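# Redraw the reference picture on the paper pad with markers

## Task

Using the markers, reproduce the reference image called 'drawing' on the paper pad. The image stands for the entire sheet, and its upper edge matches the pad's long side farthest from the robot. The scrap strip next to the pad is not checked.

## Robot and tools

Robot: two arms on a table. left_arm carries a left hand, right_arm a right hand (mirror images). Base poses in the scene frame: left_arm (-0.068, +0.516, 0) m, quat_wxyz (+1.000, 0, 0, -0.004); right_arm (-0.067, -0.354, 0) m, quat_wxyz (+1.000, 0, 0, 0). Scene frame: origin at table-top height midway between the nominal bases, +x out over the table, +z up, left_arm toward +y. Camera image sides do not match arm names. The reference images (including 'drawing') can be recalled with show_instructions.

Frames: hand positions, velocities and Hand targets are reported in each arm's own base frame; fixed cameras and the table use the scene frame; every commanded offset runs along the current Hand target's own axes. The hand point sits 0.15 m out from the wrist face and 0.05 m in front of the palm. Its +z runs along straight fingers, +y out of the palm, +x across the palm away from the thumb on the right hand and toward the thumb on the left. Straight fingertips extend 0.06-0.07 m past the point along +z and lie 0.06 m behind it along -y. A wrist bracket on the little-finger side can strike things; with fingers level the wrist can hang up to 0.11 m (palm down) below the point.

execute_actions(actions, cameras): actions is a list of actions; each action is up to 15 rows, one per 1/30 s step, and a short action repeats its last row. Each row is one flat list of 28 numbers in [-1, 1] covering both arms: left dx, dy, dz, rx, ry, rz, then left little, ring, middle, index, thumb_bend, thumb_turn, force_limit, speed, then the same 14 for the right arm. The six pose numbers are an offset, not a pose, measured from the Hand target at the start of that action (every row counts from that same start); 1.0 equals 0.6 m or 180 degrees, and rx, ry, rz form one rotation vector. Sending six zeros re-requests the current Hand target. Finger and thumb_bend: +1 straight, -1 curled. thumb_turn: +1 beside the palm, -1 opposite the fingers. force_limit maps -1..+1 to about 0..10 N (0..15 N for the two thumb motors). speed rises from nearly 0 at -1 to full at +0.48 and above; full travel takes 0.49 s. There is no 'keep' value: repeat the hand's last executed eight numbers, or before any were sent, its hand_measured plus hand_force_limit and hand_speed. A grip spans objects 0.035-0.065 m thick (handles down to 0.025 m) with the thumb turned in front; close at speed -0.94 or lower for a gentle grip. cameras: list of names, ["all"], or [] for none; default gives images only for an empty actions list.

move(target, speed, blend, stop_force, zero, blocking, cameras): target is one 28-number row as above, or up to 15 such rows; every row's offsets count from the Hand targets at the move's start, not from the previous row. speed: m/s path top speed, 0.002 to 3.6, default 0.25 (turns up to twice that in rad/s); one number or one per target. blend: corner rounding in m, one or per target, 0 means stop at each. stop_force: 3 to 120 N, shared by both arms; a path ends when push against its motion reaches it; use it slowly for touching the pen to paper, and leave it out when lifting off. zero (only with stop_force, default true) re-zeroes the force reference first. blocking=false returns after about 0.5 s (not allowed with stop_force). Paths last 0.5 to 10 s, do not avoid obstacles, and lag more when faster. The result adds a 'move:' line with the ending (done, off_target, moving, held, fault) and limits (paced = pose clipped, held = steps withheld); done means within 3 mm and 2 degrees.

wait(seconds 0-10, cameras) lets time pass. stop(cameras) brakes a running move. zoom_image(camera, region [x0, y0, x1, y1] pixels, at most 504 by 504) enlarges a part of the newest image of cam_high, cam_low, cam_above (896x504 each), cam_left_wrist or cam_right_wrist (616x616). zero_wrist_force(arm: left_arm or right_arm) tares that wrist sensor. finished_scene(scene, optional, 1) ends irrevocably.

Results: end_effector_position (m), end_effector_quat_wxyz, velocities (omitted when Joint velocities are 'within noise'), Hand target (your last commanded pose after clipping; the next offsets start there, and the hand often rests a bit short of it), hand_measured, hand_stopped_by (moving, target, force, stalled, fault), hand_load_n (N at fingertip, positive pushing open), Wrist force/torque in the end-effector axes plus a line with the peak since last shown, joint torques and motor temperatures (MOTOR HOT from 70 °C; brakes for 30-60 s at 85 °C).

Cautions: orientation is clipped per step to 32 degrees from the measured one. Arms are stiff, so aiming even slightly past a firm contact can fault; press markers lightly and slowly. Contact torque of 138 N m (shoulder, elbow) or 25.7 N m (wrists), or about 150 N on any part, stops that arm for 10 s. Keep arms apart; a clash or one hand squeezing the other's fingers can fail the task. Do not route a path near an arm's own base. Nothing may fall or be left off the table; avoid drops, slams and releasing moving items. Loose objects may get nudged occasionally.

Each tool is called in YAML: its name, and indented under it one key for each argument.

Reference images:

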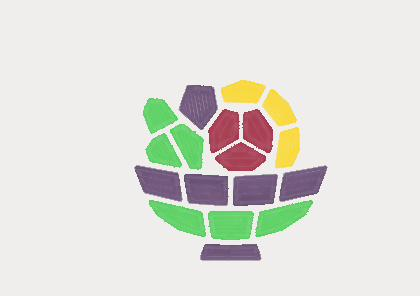

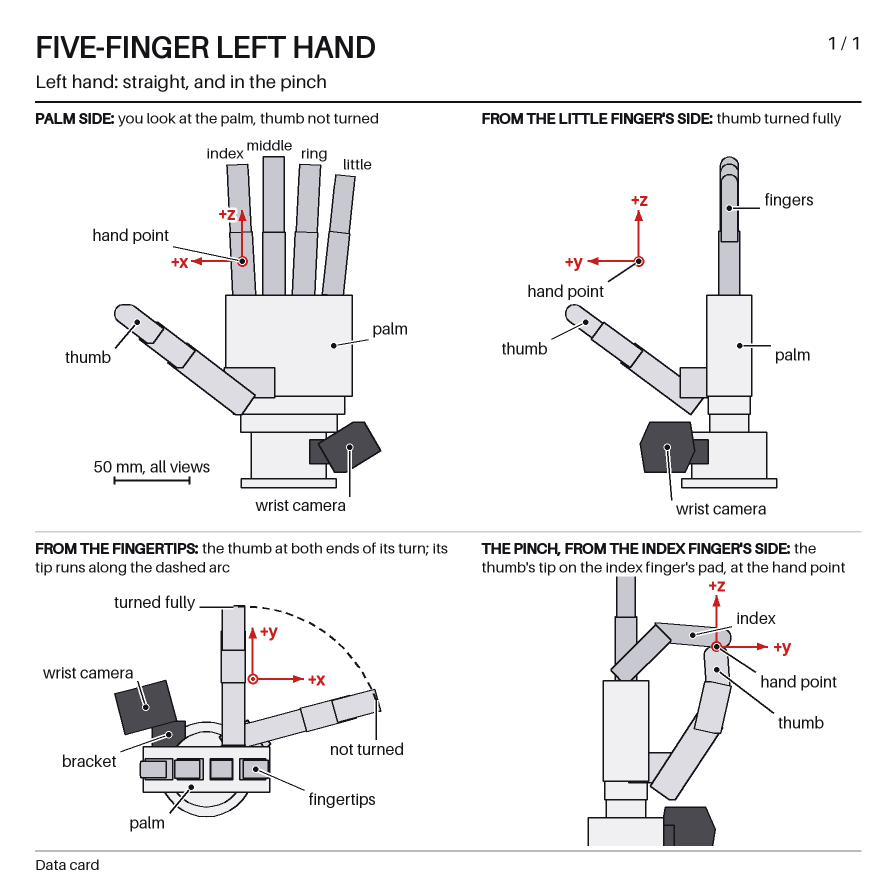

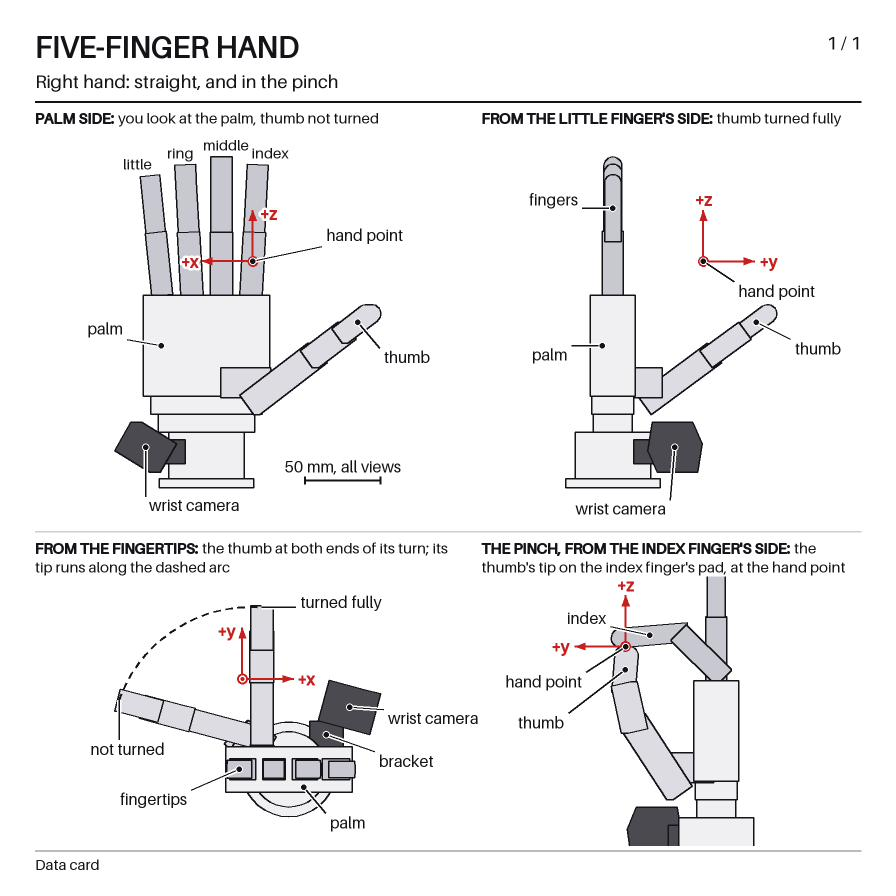

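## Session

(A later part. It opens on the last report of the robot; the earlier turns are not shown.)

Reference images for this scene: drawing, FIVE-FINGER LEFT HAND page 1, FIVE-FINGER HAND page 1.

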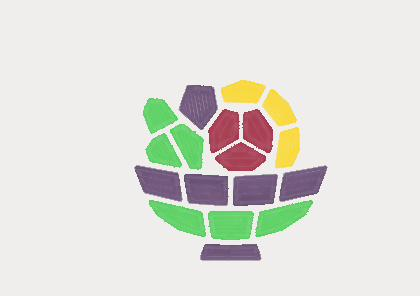

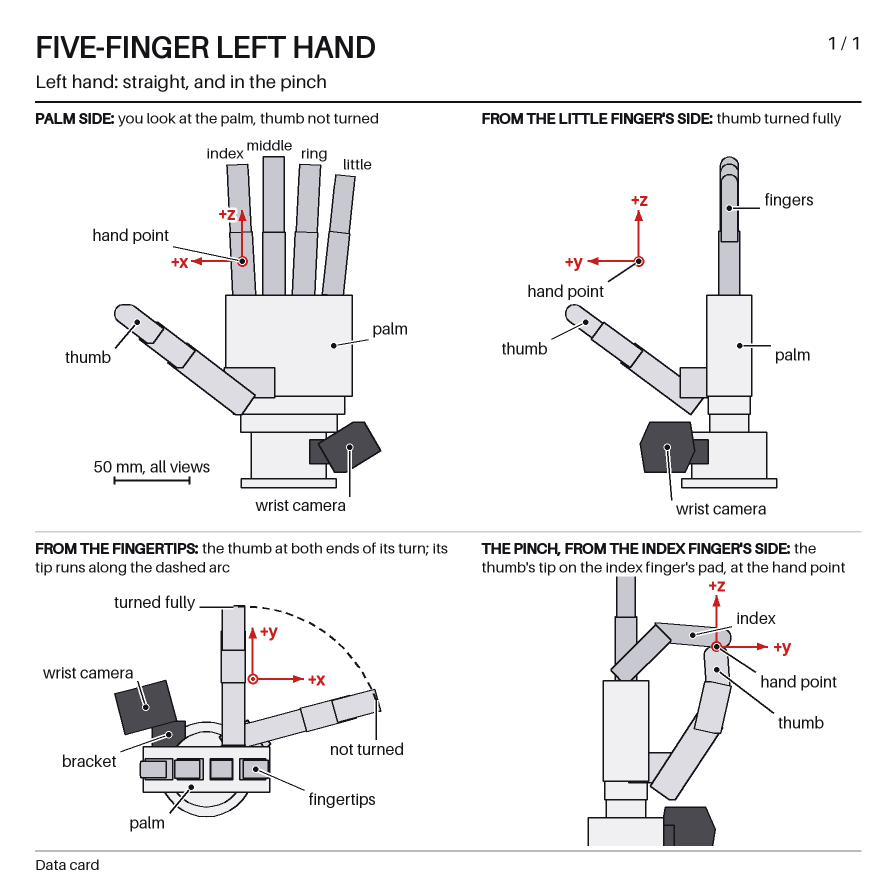

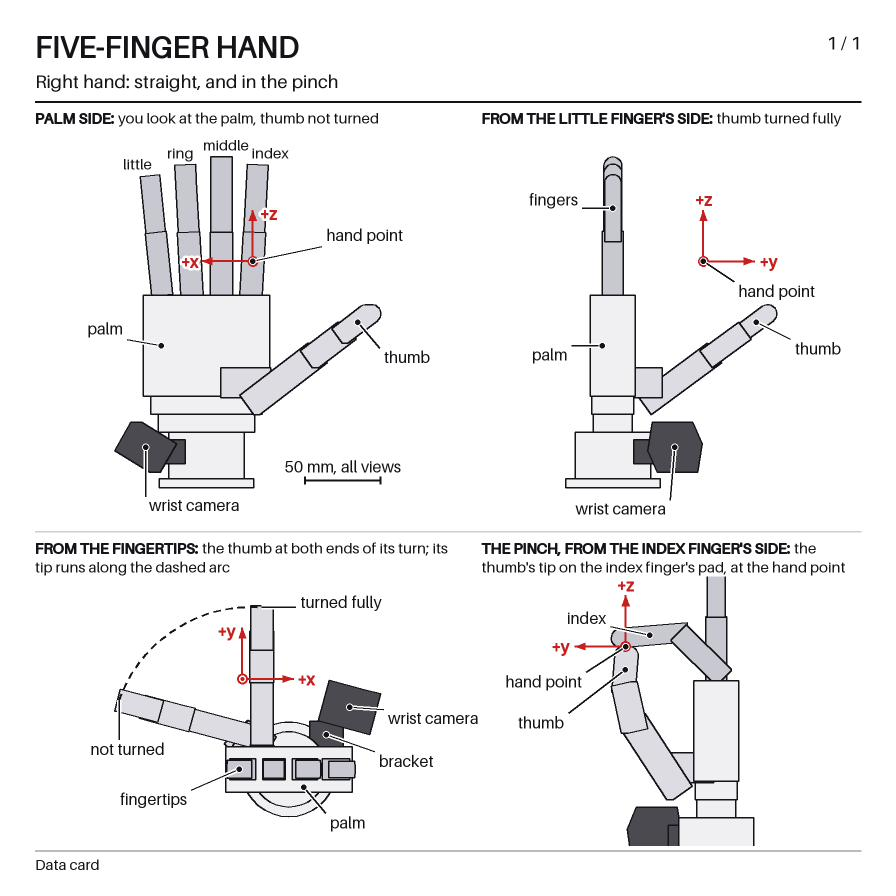

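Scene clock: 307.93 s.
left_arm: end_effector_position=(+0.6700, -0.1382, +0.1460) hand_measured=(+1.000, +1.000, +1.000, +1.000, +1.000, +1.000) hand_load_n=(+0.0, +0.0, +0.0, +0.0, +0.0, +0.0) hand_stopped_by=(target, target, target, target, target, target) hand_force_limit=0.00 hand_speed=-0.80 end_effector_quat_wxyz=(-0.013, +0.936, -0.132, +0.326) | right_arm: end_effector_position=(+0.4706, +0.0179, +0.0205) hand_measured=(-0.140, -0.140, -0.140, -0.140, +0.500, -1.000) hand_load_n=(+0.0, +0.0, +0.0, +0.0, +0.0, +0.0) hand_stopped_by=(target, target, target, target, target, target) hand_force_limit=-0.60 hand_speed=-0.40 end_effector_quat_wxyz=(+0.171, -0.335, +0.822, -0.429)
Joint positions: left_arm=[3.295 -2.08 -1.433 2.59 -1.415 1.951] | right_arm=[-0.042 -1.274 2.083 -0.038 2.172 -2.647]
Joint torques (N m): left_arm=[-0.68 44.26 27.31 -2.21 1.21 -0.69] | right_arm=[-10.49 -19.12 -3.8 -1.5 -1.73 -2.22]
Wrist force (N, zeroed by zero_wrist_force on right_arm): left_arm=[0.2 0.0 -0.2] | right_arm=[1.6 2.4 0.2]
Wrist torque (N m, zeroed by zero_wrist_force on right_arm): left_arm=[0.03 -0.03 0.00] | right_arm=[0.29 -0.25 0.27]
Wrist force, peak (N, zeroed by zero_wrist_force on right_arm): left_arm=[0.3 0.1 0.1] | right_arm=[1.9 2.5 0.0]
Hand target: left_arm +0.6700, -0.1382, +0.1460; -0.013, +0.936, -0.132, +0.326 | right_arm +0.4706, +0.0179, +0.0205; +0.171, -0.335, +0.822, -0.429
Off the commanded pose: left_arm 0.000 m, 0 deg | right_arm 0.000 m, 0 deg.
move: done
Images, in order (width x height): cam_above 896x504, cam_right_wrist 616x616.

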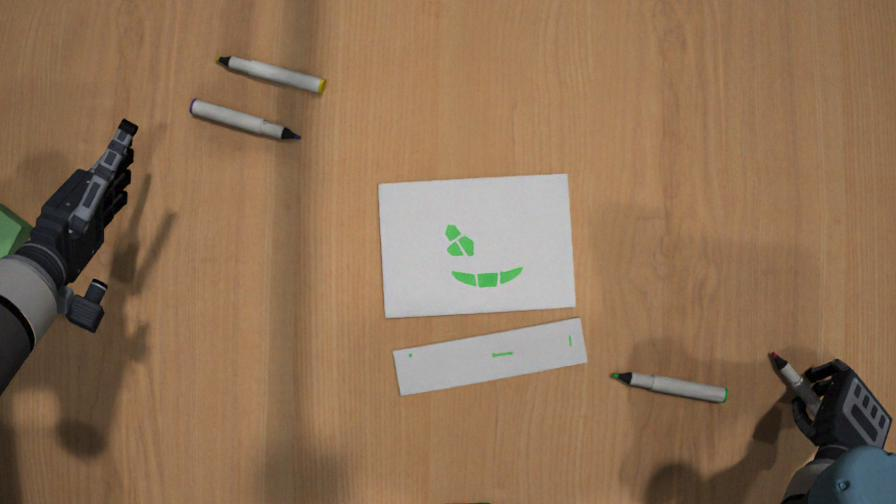

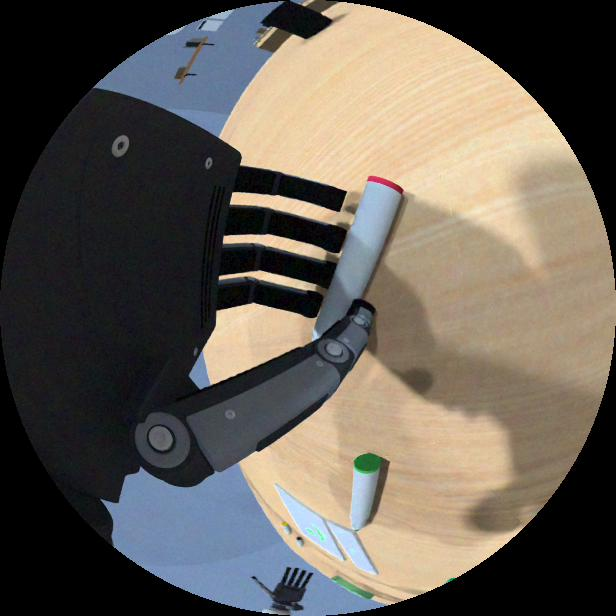

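move:
  target:
    - [0,0,0,0,0,0,1,1,1,1,1,1,0,-0.8,0,0,0,0,0,0,-0.5,-0.5,-0.5,-0.5,0.5,-1,-0.6,-0.92]
  speed: [0.05]
  cameras: []

move:
  target:
    - [0,0,0,0,0,0,1,1,1,1,1,1,0,-0.8,0,-0.1093,-0.0765,0,0,0,-0.5,-0.5,-0.4,-0.5,0.5,-1,-0.5,-0.92]
  speed: [0.1]
  cameras: ["cam_right_wrist"]

move:
  target:
    - [0,0,0,0,0,0,1,1,1,1,1,1,0,-0.8,-0.5267,0.2133,-0.3100,0.1792,-0.1939,-0.6345,-0.5,-0.5,-0.4,-0.5,0.5,-1,-0.5,-0.92]
  speed: [0.35]
  cameras: ["cam_above","cam_high","cam_low"]

Scene clock: 312.13 s.
left_arm: end_effector_position=(+0.6700, -0.1382, +0.1460) hand_measured=(+1.000, +1.000, +1.000, +1.000, +1.000, +1.000) hand_load_n=(+0.0, +0.0, +0.0, +0.0, +0.0, +0.0) hand_stopped_by=(target, target, target, target, target, target) hand_force_limit=0.00 hand_speed=-0.80 end_effector_quat_wxyz=(-0.013, +0.936, -0.132, +0.326) | right_arm: end_effector_position=(+0.4706, +0.0179, +0.0205) hand_measured=(-0.500, -0.236, -0.168, -0.228, +0.502, -1.000) hand_load_n=(+0.0, +2.0, +0.0, +2.5, +6.5, +1.0) hand_stopped_by=(target, force, force, force, target, target) hand_force_limit=-0.60 hand_speed=-0.92 end_effector_quat_wxyz=(+0.171, -0.335, +0.822, -0.429)
Joint positions: left_arm=[3.295 -2.08 -1.433 2.59 -1.415 1.951] | right_arm=[-0.042 -1.274 2.083 -0.038 2.172 -2.647]
Joint torques (N m): left_arm=[0.12 42.15 27.67 -2.59 1.43 -0.86] | right_arm=[-10.13 -19.72 -4.1 -1.16 -1.35 -2.08]
Wrist force (N, zeroed by zero_wrist_force on right_arm): left_arm=[0.0 0.0 -0.1] | right_arm=[1.4 2.6 0.2]
Wrist torque (N m, zeroed by zero_wrist_force on right_arm): left_arm=[0.03 0.00 -0.01] | right_arm=[0.31 -0.22 0.26]
Wrist force, peak (N, zeroed by zero_wrist_force on right_arm): left_arm=[0.3 0.1 0.1] | right_arm=[1.6 2.7 0.3]
Hand target: left_arm +0.6700, -0.1382, +0.1460; -0.013, +0.936, -0.132, +0.326 | right_arm +0.4706, +0.0179, +0.0205; +0.171, -0.335, +0.822, -0.429
Off the commanded pose: left_arm 0.000 m, 0 deg | right_arm 0.000 m, 0 deg.
move: done
No camera images: "cameras" was empty.

Scene clock: 313.57 s.
left_arm: end_effector_position=(+0.6700, -0.1382, +0.1460) hand_measured=(+1.000, +1.000, +1.000, +1.000, +1.000, +1.000) hand_load_n=(+0.0, +0.0, +0.0, +0.0, +0.0, -0.5) hand_stopped_by=(target, target, target, target, target, target) hand_force_limit=0.00 hand_speed=-0.80 end_effector_quat_wxyz=(-0.013, +0.936, -0.132, +0.326) | right_arm: end_effector_position=(+0.4710, +0.0182, +0.1004) hand_measured=(-0.500, -0.236, -0.174, -0.228, +0.502, -1.000) hand_load_n=(+0.0, +1.0, +2.5, +2.0, +7.0, +1.0) hand_stopped_by=(target, force, force, force, target, target) hand_force_limit=-0.50 hand_speed=-0.92 end_effector_quat_wxyz=(+0.171, -0.335, +0.822, -0.429)
Joint positions: left_arm=[3.295 -2.08 -1.433 2.59 -1.415 1.951] | right_arm=[-0.041 -1.409 1.994 0.185 2.173 -2.646]
Joint torques (N m): left_arm=[1.24 43.3 28.4 -2.6 1.58 -0.95] | right_arm=[10.63 -29.95 -29.38 3.45 2.64 1.71]
Wrist force (N, zeroed by zero_wrist_force on right_arm): left_arm=[0.1 0.0 0.1] | right_arm=[1.4 2.4 0.2]
Wrist torque (N m, zeroed by zero_wrist_force on right_arm): left_arm=[0.01 -0.01 0.00] | right_arm=[0.27 -0.21 0.15]
Wrist force, peak (N, zeroed by zero_wrist_force on right_arm): left_arm=[0.3 0.0 0.3] | right_arm=[1.7 3.0 0.6]
Hand target: left_arm +0.6700, -0.1382, +0.1460; -0.013, +0.936, -0.132, +0.326 | right_arm +0.4710, +0.0182, +0.1006; +0.171, -0.335, +0.822, -0.429
Off the commanded pose: left_arm 0.000 m, 0 deg | right_arm 0.000 m, 0 deg.
move: done
Images, in order (width x height): cam_right_wrist 616x616.

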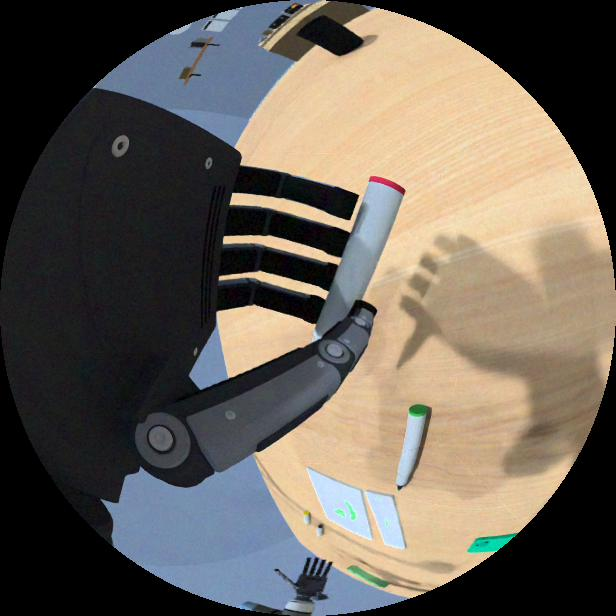

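Scene clock: 317.43 s.
left_arm: end_effector_position=(+0.6700, -0.1382, +0.1460) hand_measured=(+1.000, +1.000, +1.000, +1.000, +1.000, +1.000) hand_load_n=(+0.0, +0.0, +0.0, +0.0, +0.0, -0.5) hand_stopped_by=(target, target, target, target, target, target) hand_force_limit=0.00 hand_speed=-0.80 end_effector_quat_wxyz=(-0.013, +0.936, -0.132, +0.326) | right_arm: end_effector_position=(+0.5407, +0.4002, +0.1006) hand_measured=(-0.500, -0.236, -0.174, -0.228, +0.502, -1.000) hand_load_n=(+0.0, +1.0, +3.0, +2.0, +7.0, +1.5) hand_stopped_by=(target, force, force, force, target, target) hand_force_limit=-0.50 hand_speed=-0.92 end_effector_quat_wxyz=(-0.013, +0.894, +0.026, +0.447)
Joint positions: left_arm=[3.295 -2.08 -1.433 2.59 -1.415 1.951] | right_arm=[0.667 -0.906 1.294 0.354 2.046 -4.315]
Joint torques (N m): left_arm=[0.63 44.69 26.75 -2.26 1.37 -0.96] | right_arm=[10.8 -37.96 -32.24 3.34 -1.79 -2.18]
Wrist force (N, zeroed by zero_wrist_force on right_arm): left_arm=[0.2 0.1 0.0] | right_arm=[0.2 0.1 0.0]
Wrist torque (N m, zeroed by zero_wrist_force on right_arm): left_arm=[0.03 -0.02 0.00] | right_arm=[0.01 -0.03 0.00]
Wrist force, peak (N, zeroed by zero_wrist_force on right_arm): left_arm=[-0.3 0.3 0.0] | right_arm=[1.6 2.6 0.6]
Hand target: left_arm +0.6700, -0.1382, +0.1460; -0.013, +0.936, -0.132, +0.326 | right_arm +0.5407, +0.4003, +0.1006; -0.013, +0.894, +0.026, +0.447
Off the commanded pose: left_arm 0.000 m, 0 deg | right_arm 0.000 m, 0 deg.
move: done
Images, in order (width x height): cam_high 896x504, cam_low 896x504, cam_above 896x504.

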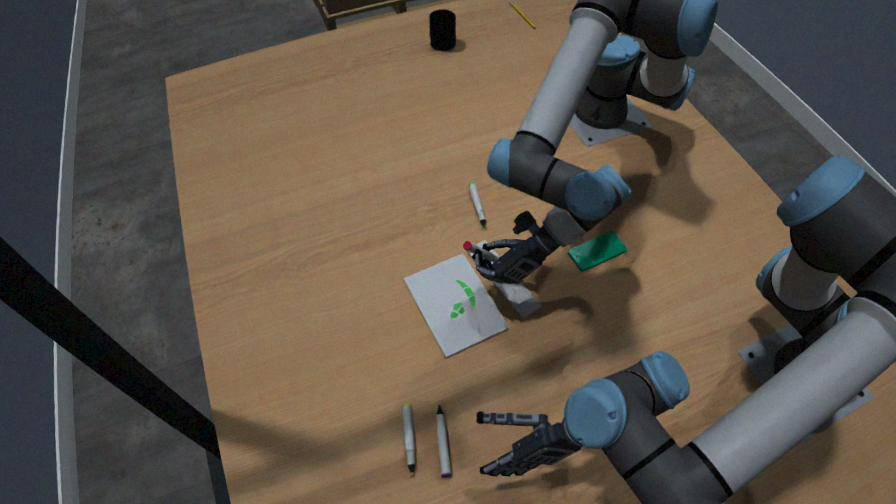

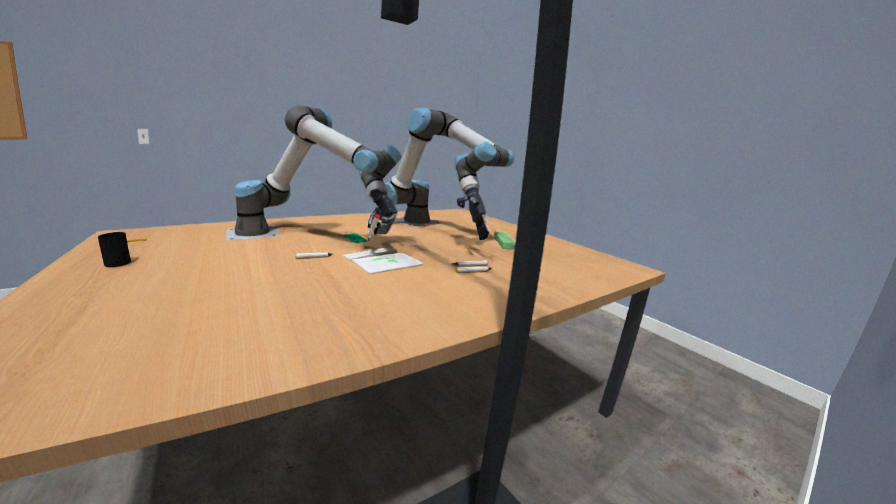

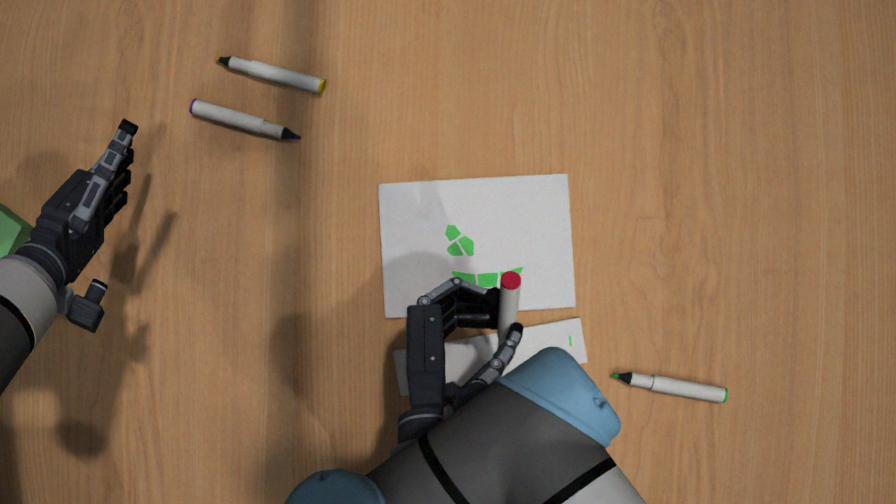

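move:
  target:
    - [0,0,0,0,0,0,1,1,1,1,1,1,0,-0.8,0.0781,-0.0242,0.2030,0,0,0,-0.5,-0.5,-0.4,-0.5,0.5,-1,-0.5,-0.92]
  speed: [0.25]
  cameras: ["cam_low"]

zoom_image:
  camera: "cam_low"
  region: [340, 200, 430, 280]

move:
  target:
    - [0,0,0,0,0,0,1,1,1,1,1,1,0,-0.8,-0.0267,0,0.02,0,0,0,-0.5,-0.5,-0.4,-0.5,0.5,-1,-0.5,-0.92]
  speed: [0.008]
  stop_force: 3
  cameras: []

Scene clock: 320.30 s.
left_arm: end_effector_position=(+0.6700, -0.1382, +0.1460) hand_measured=(+1.000, +1.000, +1.000, +1.000, +1.000, +1.000) hand_load_n=(+0.0, +0.0, +0.0, +0.0, +0.0, +0.0) hand_stopped_by=(target, target, target, target, target, target) hand_force_limit=0.00 hand_speed=-0.80 end_effector_quat_wxyz=(-0.013, +0.936, -0.132, +0.326) | right_arm: end_effector_position=(+0.6652, +0.4220, +0.0650) hand_measured=(-0.500, -0.236, -0.174, -0.228, +0.502, -1.000) hand_load_n=(+0.0, +1.5, +3.0, +2.0, +7.0, +1.0) hand_stopped_by=(target, force, force, force, target, target) hand_force_limit=-0.50 hand_speed=-0.92 end_effector_quat_wxyz=(-0.013, +0.894, +0.026, +0.447)
Joint positions: left_arm=[3.295 -2.08 -1.433 2.59 -1.415 1.951] | right_arm=[0.577 -0.625 0.872 0.466 1.979 -4.382]
Joint torques (N m): left_arm=[-0.79 44.3 27.2 -2.33 1.58 -1.06] | right_arm=[-10.29 -45.15 -32.63 3.13 2.55 1.66]
Wrist force (N, zeroed by zero_wrist_force on right_arm): left_arm=[0.2 0.1 0.1] | right_arm=[0.0 0.3 -0.3]
Wrist torque (N m, zeroed by zero_wrist_force on right_arm): left_arm=[0.01 -0.02 0.00] | right_arm=[0.04 0.01 -0.10]
Wrist force, peak (N, zeroed by zero_wrist_force on right_arm): left_arm=[0.2 0.2 -0.2] | right_arm=[-0.5 0.0 -1.0]
Hand target: left_arm +0.6700, -0.1382, +0.1460; -0.013, +0.936, -0.132, +0.326 | right_arm +0.6652, +0.4220, +0.0650; -0.013, +0.894, +0.026, +0.447
Off the commanded pose: left_arm 0.000 m, 0 deg | right_arm 0.000 m, 0 deg.
move: done
Images, in order (width x height): cam_low 896x504.

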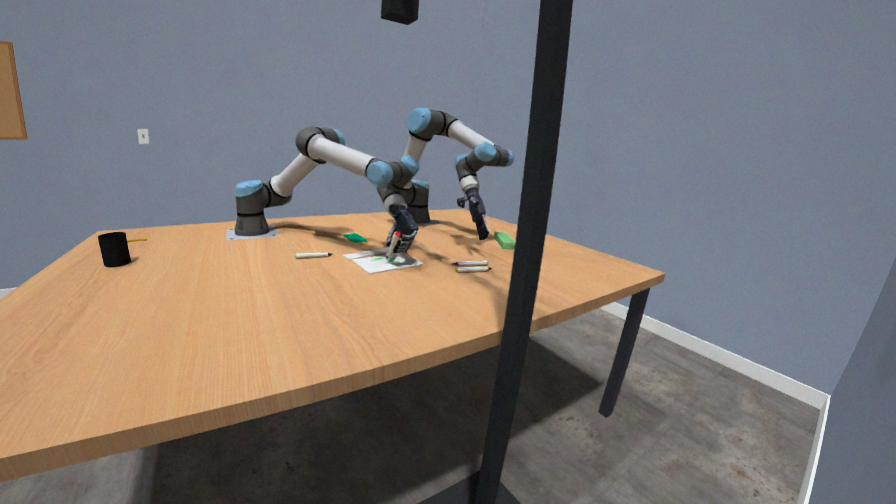

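Scaled by 5.600.

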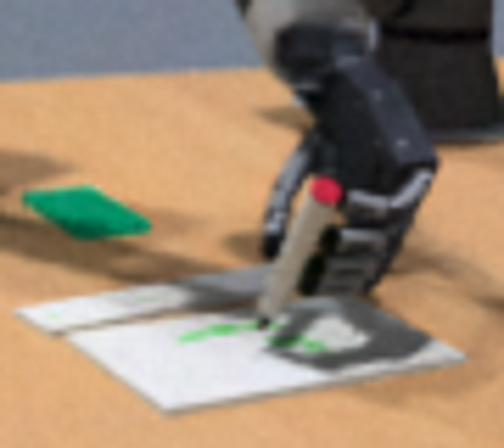

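Scene clock: 323.27 s.
left_arm: end_effector_position=(+0.6700, -0.1382, +0.1460) hand_measured=(+1.000, +1.000, +1.000, +1.000, +1.000, +1.000) hand_load_n=(+0.0, +0.0, +0.0, +0.0, +0.0, +0.0) hand_stopped_by=(target, target, target, target, target, target) hand_force_limit=0.00 hand_speed=-0.80 end_effector_quat_wxyz=(-0.013, +0.936, -0.132, +0.326) | right_arm: end_effector_position=(+0.6652, +0.4220, +0.0517) hand_measured=(-0.500, -0.236, -0.174, -0.228, +0.502, -1.000) hand_load_n=(+0.0, +2.5, +2.5, +1.0, +7.5, -0.5) hand_stopped_by=(target, force, force, force, target, target) hand_force_limit=-0.50 hand_speed=-0.92 end_effector_quat_wxyz=(-0.013, +0.894, +0.026, +0.447)
Joint positions: left_arm=[3.295 -2.08 -1.433 2.59 -1.415 1.951] | right_arm=[0.577 -0.614 0.886 0.44 1.979 -4.382]
Joint torques (N m): left_arm=[0.95 43.66 26.8 -2.49 1.47 -1.17] | right_arm=[-6.64 -57.8 -31.55 3.09 0.89 1.67]
Wrist force (N, zeroed by zero_wrist_force on right_arm): left_arm=[0.1 0.0 -0.1] | right_arm=[2.0 0.6 -1.1]
Wrist torque (N m, zeroed by zero_wrist_force on right_arm): left_arm=[0.02 -0.02 0.00] | right_arm=[0.04 -0.08 -0.13]
Wrist force, peak (N, zeroed by zero_wrist_force on right_arm): left_arm=[0.0 0.3 0.0] | right_arm=[4.7 0.5 -1.0]
Hand target: left_arm +0.6700, -0.1382, +0.1460; -0.013, +0.936, -0.132, +0.326 | right_arm +0.6652, +0.4220, +0.0517; -0.013, +0.894, +0.026, +0.447 (not the last commanded pose)
Off the commanded pose: left_arm 0.000 m, 0 deg | right_arm 0.007 m, 0 deg.
move: contact (right_arm)
No camera images: "cameras" was empty.

move:
  target:
    - [0,0,0,0,0,0,1,1,1,1,1,1,0,-0.8,0.02,0,-0.015,0,0,0,-0.5,-0.5,-0.4,-0.5,0.5,-1,-0.5,-0.92]
    - [0,0,0,0,0,0,1,1,1,1,1,1,0,-0.8,-0.17,0.0,-0.32,0,0,0,-0.5,-0.5,-0.4,-0.5,0.5,-1,-0.5,-0.92]
  speed: [0.1,0.4]
  blend: [0.005,0]
  cameras: ["cam_above"]

zoom_image:
  camera: "cam_above"
  region: [440, 205, 520, 295]

Scene clock: 325.40 s.
left_arm: end_effector_position=(+0.6700, -0.1382, +0.1460) hand_measured=(+1.000, +1.000, +1.000, +1.000, +1.000, +1.000) hand_load_n=(+0.0, +0.0, +0.0, +0.0, +0.0, +0.0) hand_stopped_by=(target, target, target, target, target, target) hand_force_limit=0.00 hand_speed=-0.80 end_effector_quat_wxyz=(-0.013, +0.936, -0.132, +0.326) | right_arm: end_effector_position=(+0.4509, +0.4097, +0.0853) hand_measured=(-0.500, -0.236, -0.174, -0.228, +0.502, -1.000) hand_load_n=(+0.0, +1.0, +2.5, +2.0, +7.0, +0.5) hand_stopped_by=(target, force, force, force, target, target) hand_force_limit=-0.50 hand_speed=-0.92 end_effector_quat_wxyz=(-0.013, +0.894, +0.026, +0.447)
Joint positions: left_arm=[3.295 -2.08 -1.433 2.59 -1.415 1.951] | right_arm=[0.792 -0.975 1.464 0.302 2.136 -4.216]
Joint torques (N m): left_arm=[-0.37 43.2 27.27 -2.65 1.32 -1.25] | right_arm=[10.78 -46.61 -7.85 -1.63 2.76 1.79]
Wrist force (N, zeroed by zero_wrist_force on right_arm): left_arm=[0.0 0.1 0.0] | right_arm=[0.1 0.4 0.1]
Wrist torque (N m, zeroed by zero_wrist_force on right_arm): left_arm=[0.02 0.00 0.00] | right_arm=[0.07 -0.01 -0.10]
Wrist force, peak (N, zeroed by zero_wrist_force on right_arm): left_arm=[0.4 0.0 0.1] | right_arm=[2.2 0.6 -1.2]
Hand target: left_arm +0.6700, -0.1382, +0.1460; -0.013, +0.936, -0.132, +0.326 | right_arm +0.4508, +0.4097, +0.0853; -0.013, +0.894, +0.026, +0.447
Off the commanded pose: left_arm 0.000 m, 0 deg | right_arm 0.000 m, 0 deg.
move: done
Images, in order (width x height): cam_above 896x504.

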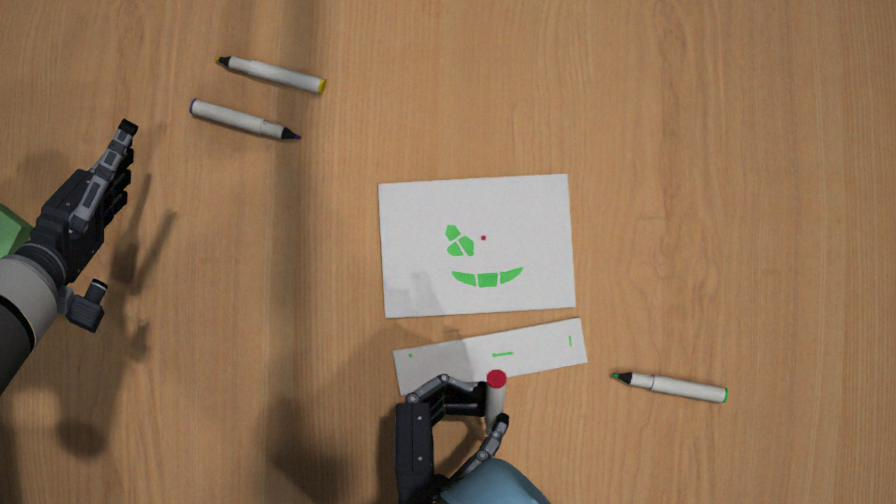

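Scaled by 5.600.

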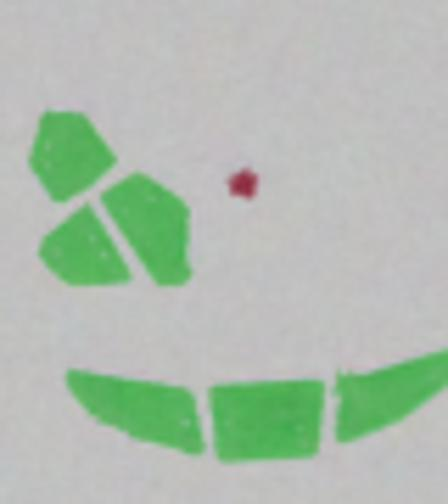

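move:
  target:
    - [0,0,0,0,0,0,1,1,1,1,1,1,0,-0.8,0.1918,-0.0024,0.3204,0,0,0,-0.5,-0.5,-0.4,-0.5,0.5,-1,-0.5,-0.92]
    - [0,0,0,0,0,0,1,1,1,1,1,1,0,-0.8,0.1781,-0.0024,0.3307,0,0,0,-0.5,-0.5,-0.4,-0.5,0.5,-1,-0.5,-0.92]
    - [0,0,0,0,0,0,1,1,1,1,1,1,0,-0.8,0.1783,0.0100,0.3309,0,0,0,-0.5,-0.5,-0.4,-0.5,0.5,-1,-0.5,-0.92]
    - [0,0,0,0,0,0,1,1,1,1,1,1,0,-0.8,0.1766,0.0100,0.3287,0,0,0,-0.5,-0.5,-0.4,-0.5,0.5,-1,-0.5,-0.92]
    - [0,0,0,0,0,0,1,1,1,1,1,1,0,-0.8,0.1764,-0.0060,0.3284,0,0,0,-0.5,-0.5,-0.4,-0.5,0.5,-1,-0.5,-0.92]
    - [0,0,0,0,0,0,1,1,1,1,1,1,0,-0.8,0.1746,-0.0078,0.3261,0,0,0,-0.5,-0.5,-0.4,-0.5,0.5,-1,-0.5,-0.92]
    - [0,0,0,0,0,0,1,1,1,1,1,1,0,-0.8,0.1749,0.0101,0.3264,0,0,0,-0.5,-0.5,-0.4,-0.5,0.5,-1,-0.5,-0.92]
    - [0,0,0,0,0,0,1,1,1,1,1,1,0,-0.8,0.1733,0.0101,0.3242,0,0,0,-0.5,-0.5,-0.4,-0.5,0.5,-1,-0.5,-0.92]
    - [0,0,0,0,0,0,1,1,1,1,1,1,0,-0.8,0.1730,-0.0098,0.3239,0,0,0,-0.5,-0.5,-0.4,-0.5,0.5,-1,-0.5,-0.92]
    - [0,0,0,0,0,0,1,1,1,1,1,1,0,-0.8,0.1713,-0.0118,0.3216,0,0,0,-0.5,-0.5,-0.4,-0.5,0.5,-1,-0.5,-0.92]
    - [0,0,0,0,0,0,1,1,1,1,1,1,0,-0.8,0.1716,0.0101,0.3220,0,0,0,-0.5,-0.5,-0.4,-0.5,0.5,-1,-0.5,-0.92]
    - [0,0,0,0,0,0,1,1,1,1,1,1,0,-0.8,0.1699,0.0102,0.3197,0,0,0,-0.5,-0.5,-0.4,-0.5,0.5,-1,-0.5,-0.92]
    - [0,0,0,0,0,0,1,1,1,1,1,1,0,-0.8,0.1696,-0.0129,0.3193,0,0,0,-0.5,-0.5,-0.4,-0.5,0.5,-1,-0.5,-0.92]
    - [0,0,0,0,0,0,1,1,1,1,1,1,0,-0.8,0.1679,-0.0128,0.3171,0,0,0,-0.5,-0.5,-0.4,-0.5,0.5,-1,-0.5,-0.92]
    - [0,0,0,0,0,0,1,1,1,1,1,1,0,-0.8,0.1682,0.0102,0.3175,0,0,0,-0.5,-0.5,-0.4,-0.5,0.5,-1,-0.5,-0.92]
  speed: [0.4,0.04,0.04,0.04,0.04,0.04,0.04,0.04,0.04,0.04,0.04,0.04,0.04,0.04,0.04]
  blend: [0.002,0,0.001,0.001,0.001,0.001,0.001,0.001,0.001,0.001,0.001,0.001,0.001,0.001,0]
  cameras: []

move:
  target:
    - [0,0,0,0,0,0,1,1,1,1,1,1,0,-0.8,-0.0017,0.0000,-0.0022,0,0,0,-0.5,-0.5,-0.4,-0.5,0.5,-1,-0.5,-0.92]
    - [0,0,0,0,0,0,1,1,1,1,1,1,0,-0.8,-0.0020,-0.0228,-0.0026,0,0,0,-0.5,-0.5,-0.4,-0.5,0.5,-1,-0.5,-0.92]
    - [0,0,0,0,0,0,1,1,1,1,1,1,0,-0.8,-0.0036,-0.0227,-0.0049,0,0,0,-0.5,-0.5,-0.4,-0.5,0.5,-1,-0.5,-0.92]
    - [0,0,0,0,0,0,1,1,1,1,1,1,0,-0.8,-0.0034,-0.0038,-0.0045,0,0,0,-0.5,-0.5,-0.4,-0.5,0.5,-1,-0.5,-0.92]
    - [0,0,0,0,0,0,1,1,1,1,1,1,0,-0.8,-0.0051,-0.0087,-0.0069,0,0,0,-0.5,-0.5,-0.4,-0.5,0.5,-1,-0.5,-0.92]
    - [0,0,0,0,0,0,1,1,1,1,1,1,0,-0.8,-0.0053,-0.0226,-0.0071,0,0,0,-0.5,-0.5,-0.4,-0.5,0.5,-1,-0.5,-0.92]
    - [0,0,0,0,0,0,1,1,1,1,1,1,0,-0.8,-0.0068,-0.0201,-0.0091,0,0,0,-0.5,-0.5,-0.4,-0.5,0.5,-1,-0.5,-0.92]
    - [0,0,0,0,0,0,1,1,1,1,1,1,0,-0.8,-0.0067,-0.0131,-0.0090,0,0,0,-0.5,-0.5,-0.4,-0.5,0.5,-1,-0.5,-0.92]
    - [0,0,0,0,0,0,1,1,1,1,1,1,0,-0.8,-0.0082,-0.0173,-0.0110,0,0,0,-0.5,-0.5,-0.4,-0.5,0.5,-1,-0.5,-0.92]
    - [0,0,0,0,0,0,1,1,1,1,1,1,0,-0.8,-0.0056,-0.0225,-0.0075,0,0,0,-0.5,-0.5,-0.4,-0.5,0.5,-1,-0.5,-0.92]
    - [0,0,0,0,0,0,1,1,1,1,1,1,0,-0.8,0.0020,-0.0231,0.0026,0,0,0,-0.5,-0.5,-0.4,-0.5,0.5,-1,-0.5,-0.92]
    - [0,0,0,0,0,0,1,1,1,1,1,1,0,-0.8,0.0116,-0.0122,0.0155,0,0,0,-0.5,-0.5,-0.4,-0.5,0.5,-1,-0.5,-0.92]
    - [0,0,0,0,0,0,1,1,1,1,1,1,0,-0.8,0.0106,-0.0002,0.0141,0,0,0,-0.5,-0.5,-0.4,-0.5,0.5,-1,-0.5,-0.92]
    - [0,0,0,0,0,0,1,1,1,1,1,1,0,-0.8,-0.0020,0.0000,-0.0027,0,0,0,-0.5,-0.5,-0.4,-0.5,0.5,-1,-0.5,-0.92]
    - [0,0,0,0,0,0,1,1,1,1,1,1,0,-0.8,-0.0082,-0.0173,-0.0110,0,0,0,-0.5,-0.5,-0.4,-0.5,0.5,-1,-0.5,-0.92]
  speed: 0.04
  blend: [0.001,0.001,0.001,0.001,0.001,0.001,0.001,0.001,0,0,0,0,0,0,0]
  cameras: []

move:
  target:
    - [0,0,0,0,0,0,1,1,1,1,1,1,0,-0.8,0.02,0,-0.015,0,0,0,-0.5,-0.5,-0.4,-0.5,0.5,-1,-0.5,-0.92]
    - [0,0,0,0,0,0,1,1,1,1,1,1,0,-0.8,-0.16,0.0,-0.30,0,0,0,-0.5,-0.5,-0.4,-0.5,0.5,-1,-0.5,-0.92]
  speed: [0.1,0.4]
  blend: [0.005,0]
  cameras: ["cam_above"]

zoom_image:
  camera: "cam_above"
  region: [440, 205, 520, 295]

Scene clock: 339.73 s.
left_arm: end_effector_position=(+0.6700, -0.1382, +0.1460) hand_measured=(+1.000, +1.000, +1.000, +1.000, +1.000, +1.000) hand_load_n=(+0.0, +0.0, +0.0, +0.0, +0.0, -0.5) hand_stopped_by=(target, target, target, target, target, target) hand_force_limit=0.00 hand_speed=-0.80 end_effector_quat_wxyz=(-0.013, +0.936, -0.132, +0.326) | right_arm: end_effector_position=(+0.6637, +0.4159, +0.0517) hand_measured=(-0.500, -0.236, -0.174, -0.228, +0.502, -1.000) hand_load_n=(+0.0, +1.5, +3.0, +1.5, +7.0, +0.0) hand_stopped_by=(target, force, force, force, target, target) hand_force_limit=-0.50 hand_speed=-0.92 end_effector_quat_wxyz=(-0.013, +0.894, +0.026, +0.447)
Joint positions: left_arm=[3.295 -2.08 -1.433 2.59 -1.415 1.951] | right_arm=[0.57 -0.63 0.917 0.424 1.974 -4.386]
Joint torques (N m): left_arm=[0 43.67 26.11 -2.55 1.47 -1.1] | right_arm=[-10.35 -58.16 -9.6 -1.82 -1.68 -2.17]
Wrist force (N, zeroed by zero_wrist_force on right_arm): left_arm=[0.1 0.1 -0.1] | right_arm=[1.2 -0.2 -0.9]
Wrist torque (N m, zeroed by zero_wrist_force on right_arm): left_arm=[0.03 -0.02 0.00] | right_arm=[0.02 -0.09 0.04]
Wrist force, peak (N, zeroed by zero_wrist_force on right_arm): left_arm=[0.2 0.2 -0.3] | right_arm=[2.1 0.9 -0.7]
Hand target: left_arm +0.6700, -0.1382, +0.1460; -0.013, +0.936, -0.132, +0.326 | right_arm +0.6637, +0.4158, +0.0517; -0.013, +0.894, +0.026, +0.447
Off the commanded pose: left_arm 0.000 m, 0 deg | right_arm 0.000 m, 0 deg.
move: done; blend cut to 0.0008 m at target 3, 0.0008 m at target 4, 0.0008 m at target 7, 0.0008 m at target 8, 0.0009 m at target 11, 0.0009 m at target 12, 0.0008 m at target 13, 0.0008 m at target 14
No camera images: "cameras" was empty.

Scene clock: 344.43 s.
left_arm: end_effector_position=(+0.6700, -0.1382, +0.1460) hand_measured=(+1.000, +1.000, +1.000, +1.000, +1.000, +1.000) hand_load_n=(+0.0, +0.0, +0.0, +0.0, +0.0, +0.0) hand_stopped_by=(target, target, target, target, target, target) hand_force_limit=0.00 hand_speed=-0.80 end_effector_quat_wxyz=(-0.013, +0.936, -0.132, +0.326) | right_arm: end_effector_position=(+0.6550, +0.4255, +0.0517) hand_measured=(-0.500, -0.236, -0.174, -0.228, +0.502, -1.000) hand_load_n=(+0.0, +1.0, +3.0, +1.5, +7.0, -0.5) hand_stopped_by=(target, force, force, force, target, target) hand_force_limit=-0.50 hand_speed=-0.92 end_effector_quat_wxyz=(-0.013, +0.894, +0.026, +0.447)
Joint positions: left_arm=[3.295 -2.08 -1.433 2.59 -1.415 1.951] | right_arm=[0.59 -0.627 0.912 0.432 1.989 -4.373]
Joint torques (N m): left_arm=[0.75 45.89 27.42 -2.36 1.48 -1.41] | right_arm=[11.38 -44.9 -32.39 3.31 2.42 1.9]
Wrist force (N, zeroed by zero_wrist_force on right_arm): left_arm=[0.0 0.0 -0.2] | right_arm=[1.3 0.6 -0.7]
Wrist torque (N m, zeroed by zero_wrist_force on right_arm): left_arm=[0.03 -0.01 0.00] | right_arm=[0.02 -0.08 -0.12]
Wrist force, peak (N, zeroed by zero_wrist_force on right_arm): left_arm=[0.3 0.3 0.0] | right_arm=[2.0 0.3 -0.4]
Hand target: left_arm +0.6700, -0.1382, +0.1460; -0.013, +0.936, -0.132, +0.326 | right_arm +0.6549, +0.4257, +0.0517; -0.013, +0.894, +0.026, +0.447
Off the commanded pose: left_arm 0.000 m, 0 deg | right_arm 0.000 m, 0 deg.
move: done; blend cut to 0.0008 m at target 1, 0.0008 m at target 2, 0.0008 m at target 3
No camera images: "cameras" was empty.

Scene clock: 346.00 s.
left_arm: end_effector_position=(+0.6700, -0.1382, +0.1460) hand_measured=(+1.000, +1.000, +1.000, +1.000, +1.000, +1.000) hand_load_n=(+0.0, +0.0, +0.0, +0.0, +0.0, +0.0) hand_stopped_by=(target, target, target, target, target, target) hand_force_limit=0.00 hand_speed=-0.80 end_effector_quat_wxyz=(-0.013, +0.936, -0.132, +0.326) | right_arm: end_effector_position=(+0.4538, +0.4141, +0.0830) hand_measured=(-0.500, -0.236, -0.174, -0.228, +0.502, -1.000) hand_load_n=(+0.0, +0.5, +3.0, +2.0, +7.0, +0.5) hand_stopped_by=(target, force, force, force, target, target) hand_force_limit=-0.50 hand_speed=-0.92 end_effector_quat_wxyz=(-0.013, +0.894, +0.026, +0.447)
Joint positions: left_arm=[3.295 -2.08 -1.433 2.59 -1.415 1.951] | right_arm=[0.794 -0.961 1.447 0.306 2.138 -4.214]
Joint torques (N m): left_arm=[0.83 44.28 26.88 -2.49 1.62 -1.2] | right_arm=[11.14 -47.18 -8.12 -1.43 2.77 1.65]
Wrist force (N, zeroed by zero_wrist_force on right_arm): left_arm=[0.0 0.1 -0.1] | right_arm=[0.2 0.4 0.2]
Wrist torque (N m, zeroed by zero_wrist_force on right_arm): left_arm=[0.03 0.00 -0.01] | right_arm=[0.06 -0.03 -0.10]
Wrist force, peak (N, zeroed by zero_wrist_force on right_arm): left_arm=[0.4 0.1 0.4] | right_arm=[1.2 0.3 0.9]
Hand target: left_arm +0.6700, -0.1382, +0.1460; -0.013, +0.936, -0.132, +0.326 | right_arm +0.4536, +0.4141, +0.0830; -0.013, +0.894, +0.026, +0.447
Off the commanded pose: left_arm 0.000 m, 0 deg | right_arm 0.000 m, 0 deg.
move: done
Images, in order (width x height): cam_above 896x504.

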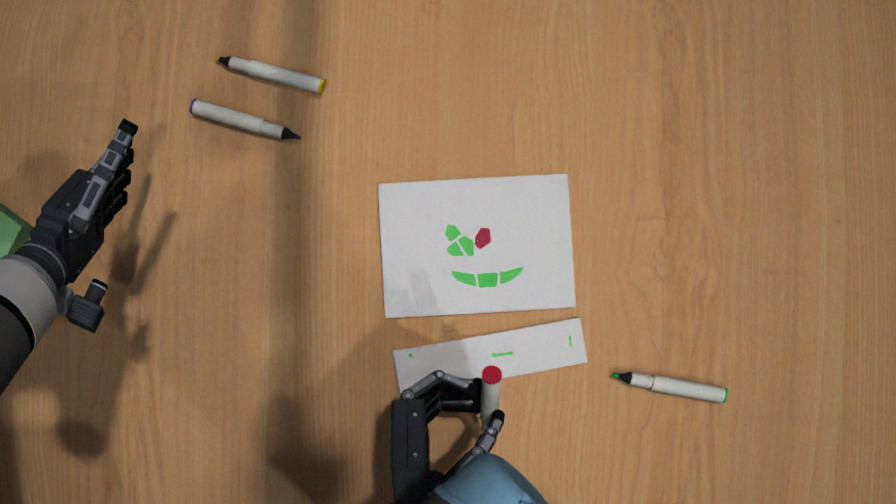

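Scaled by 5.600.

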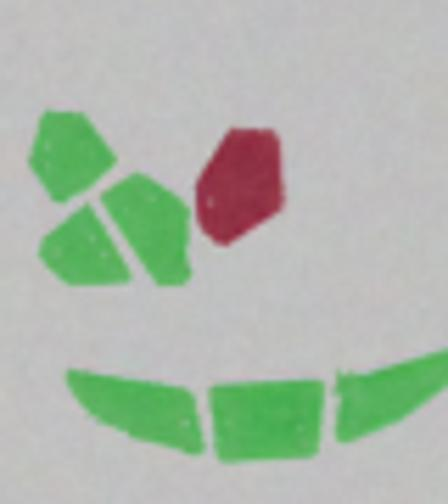

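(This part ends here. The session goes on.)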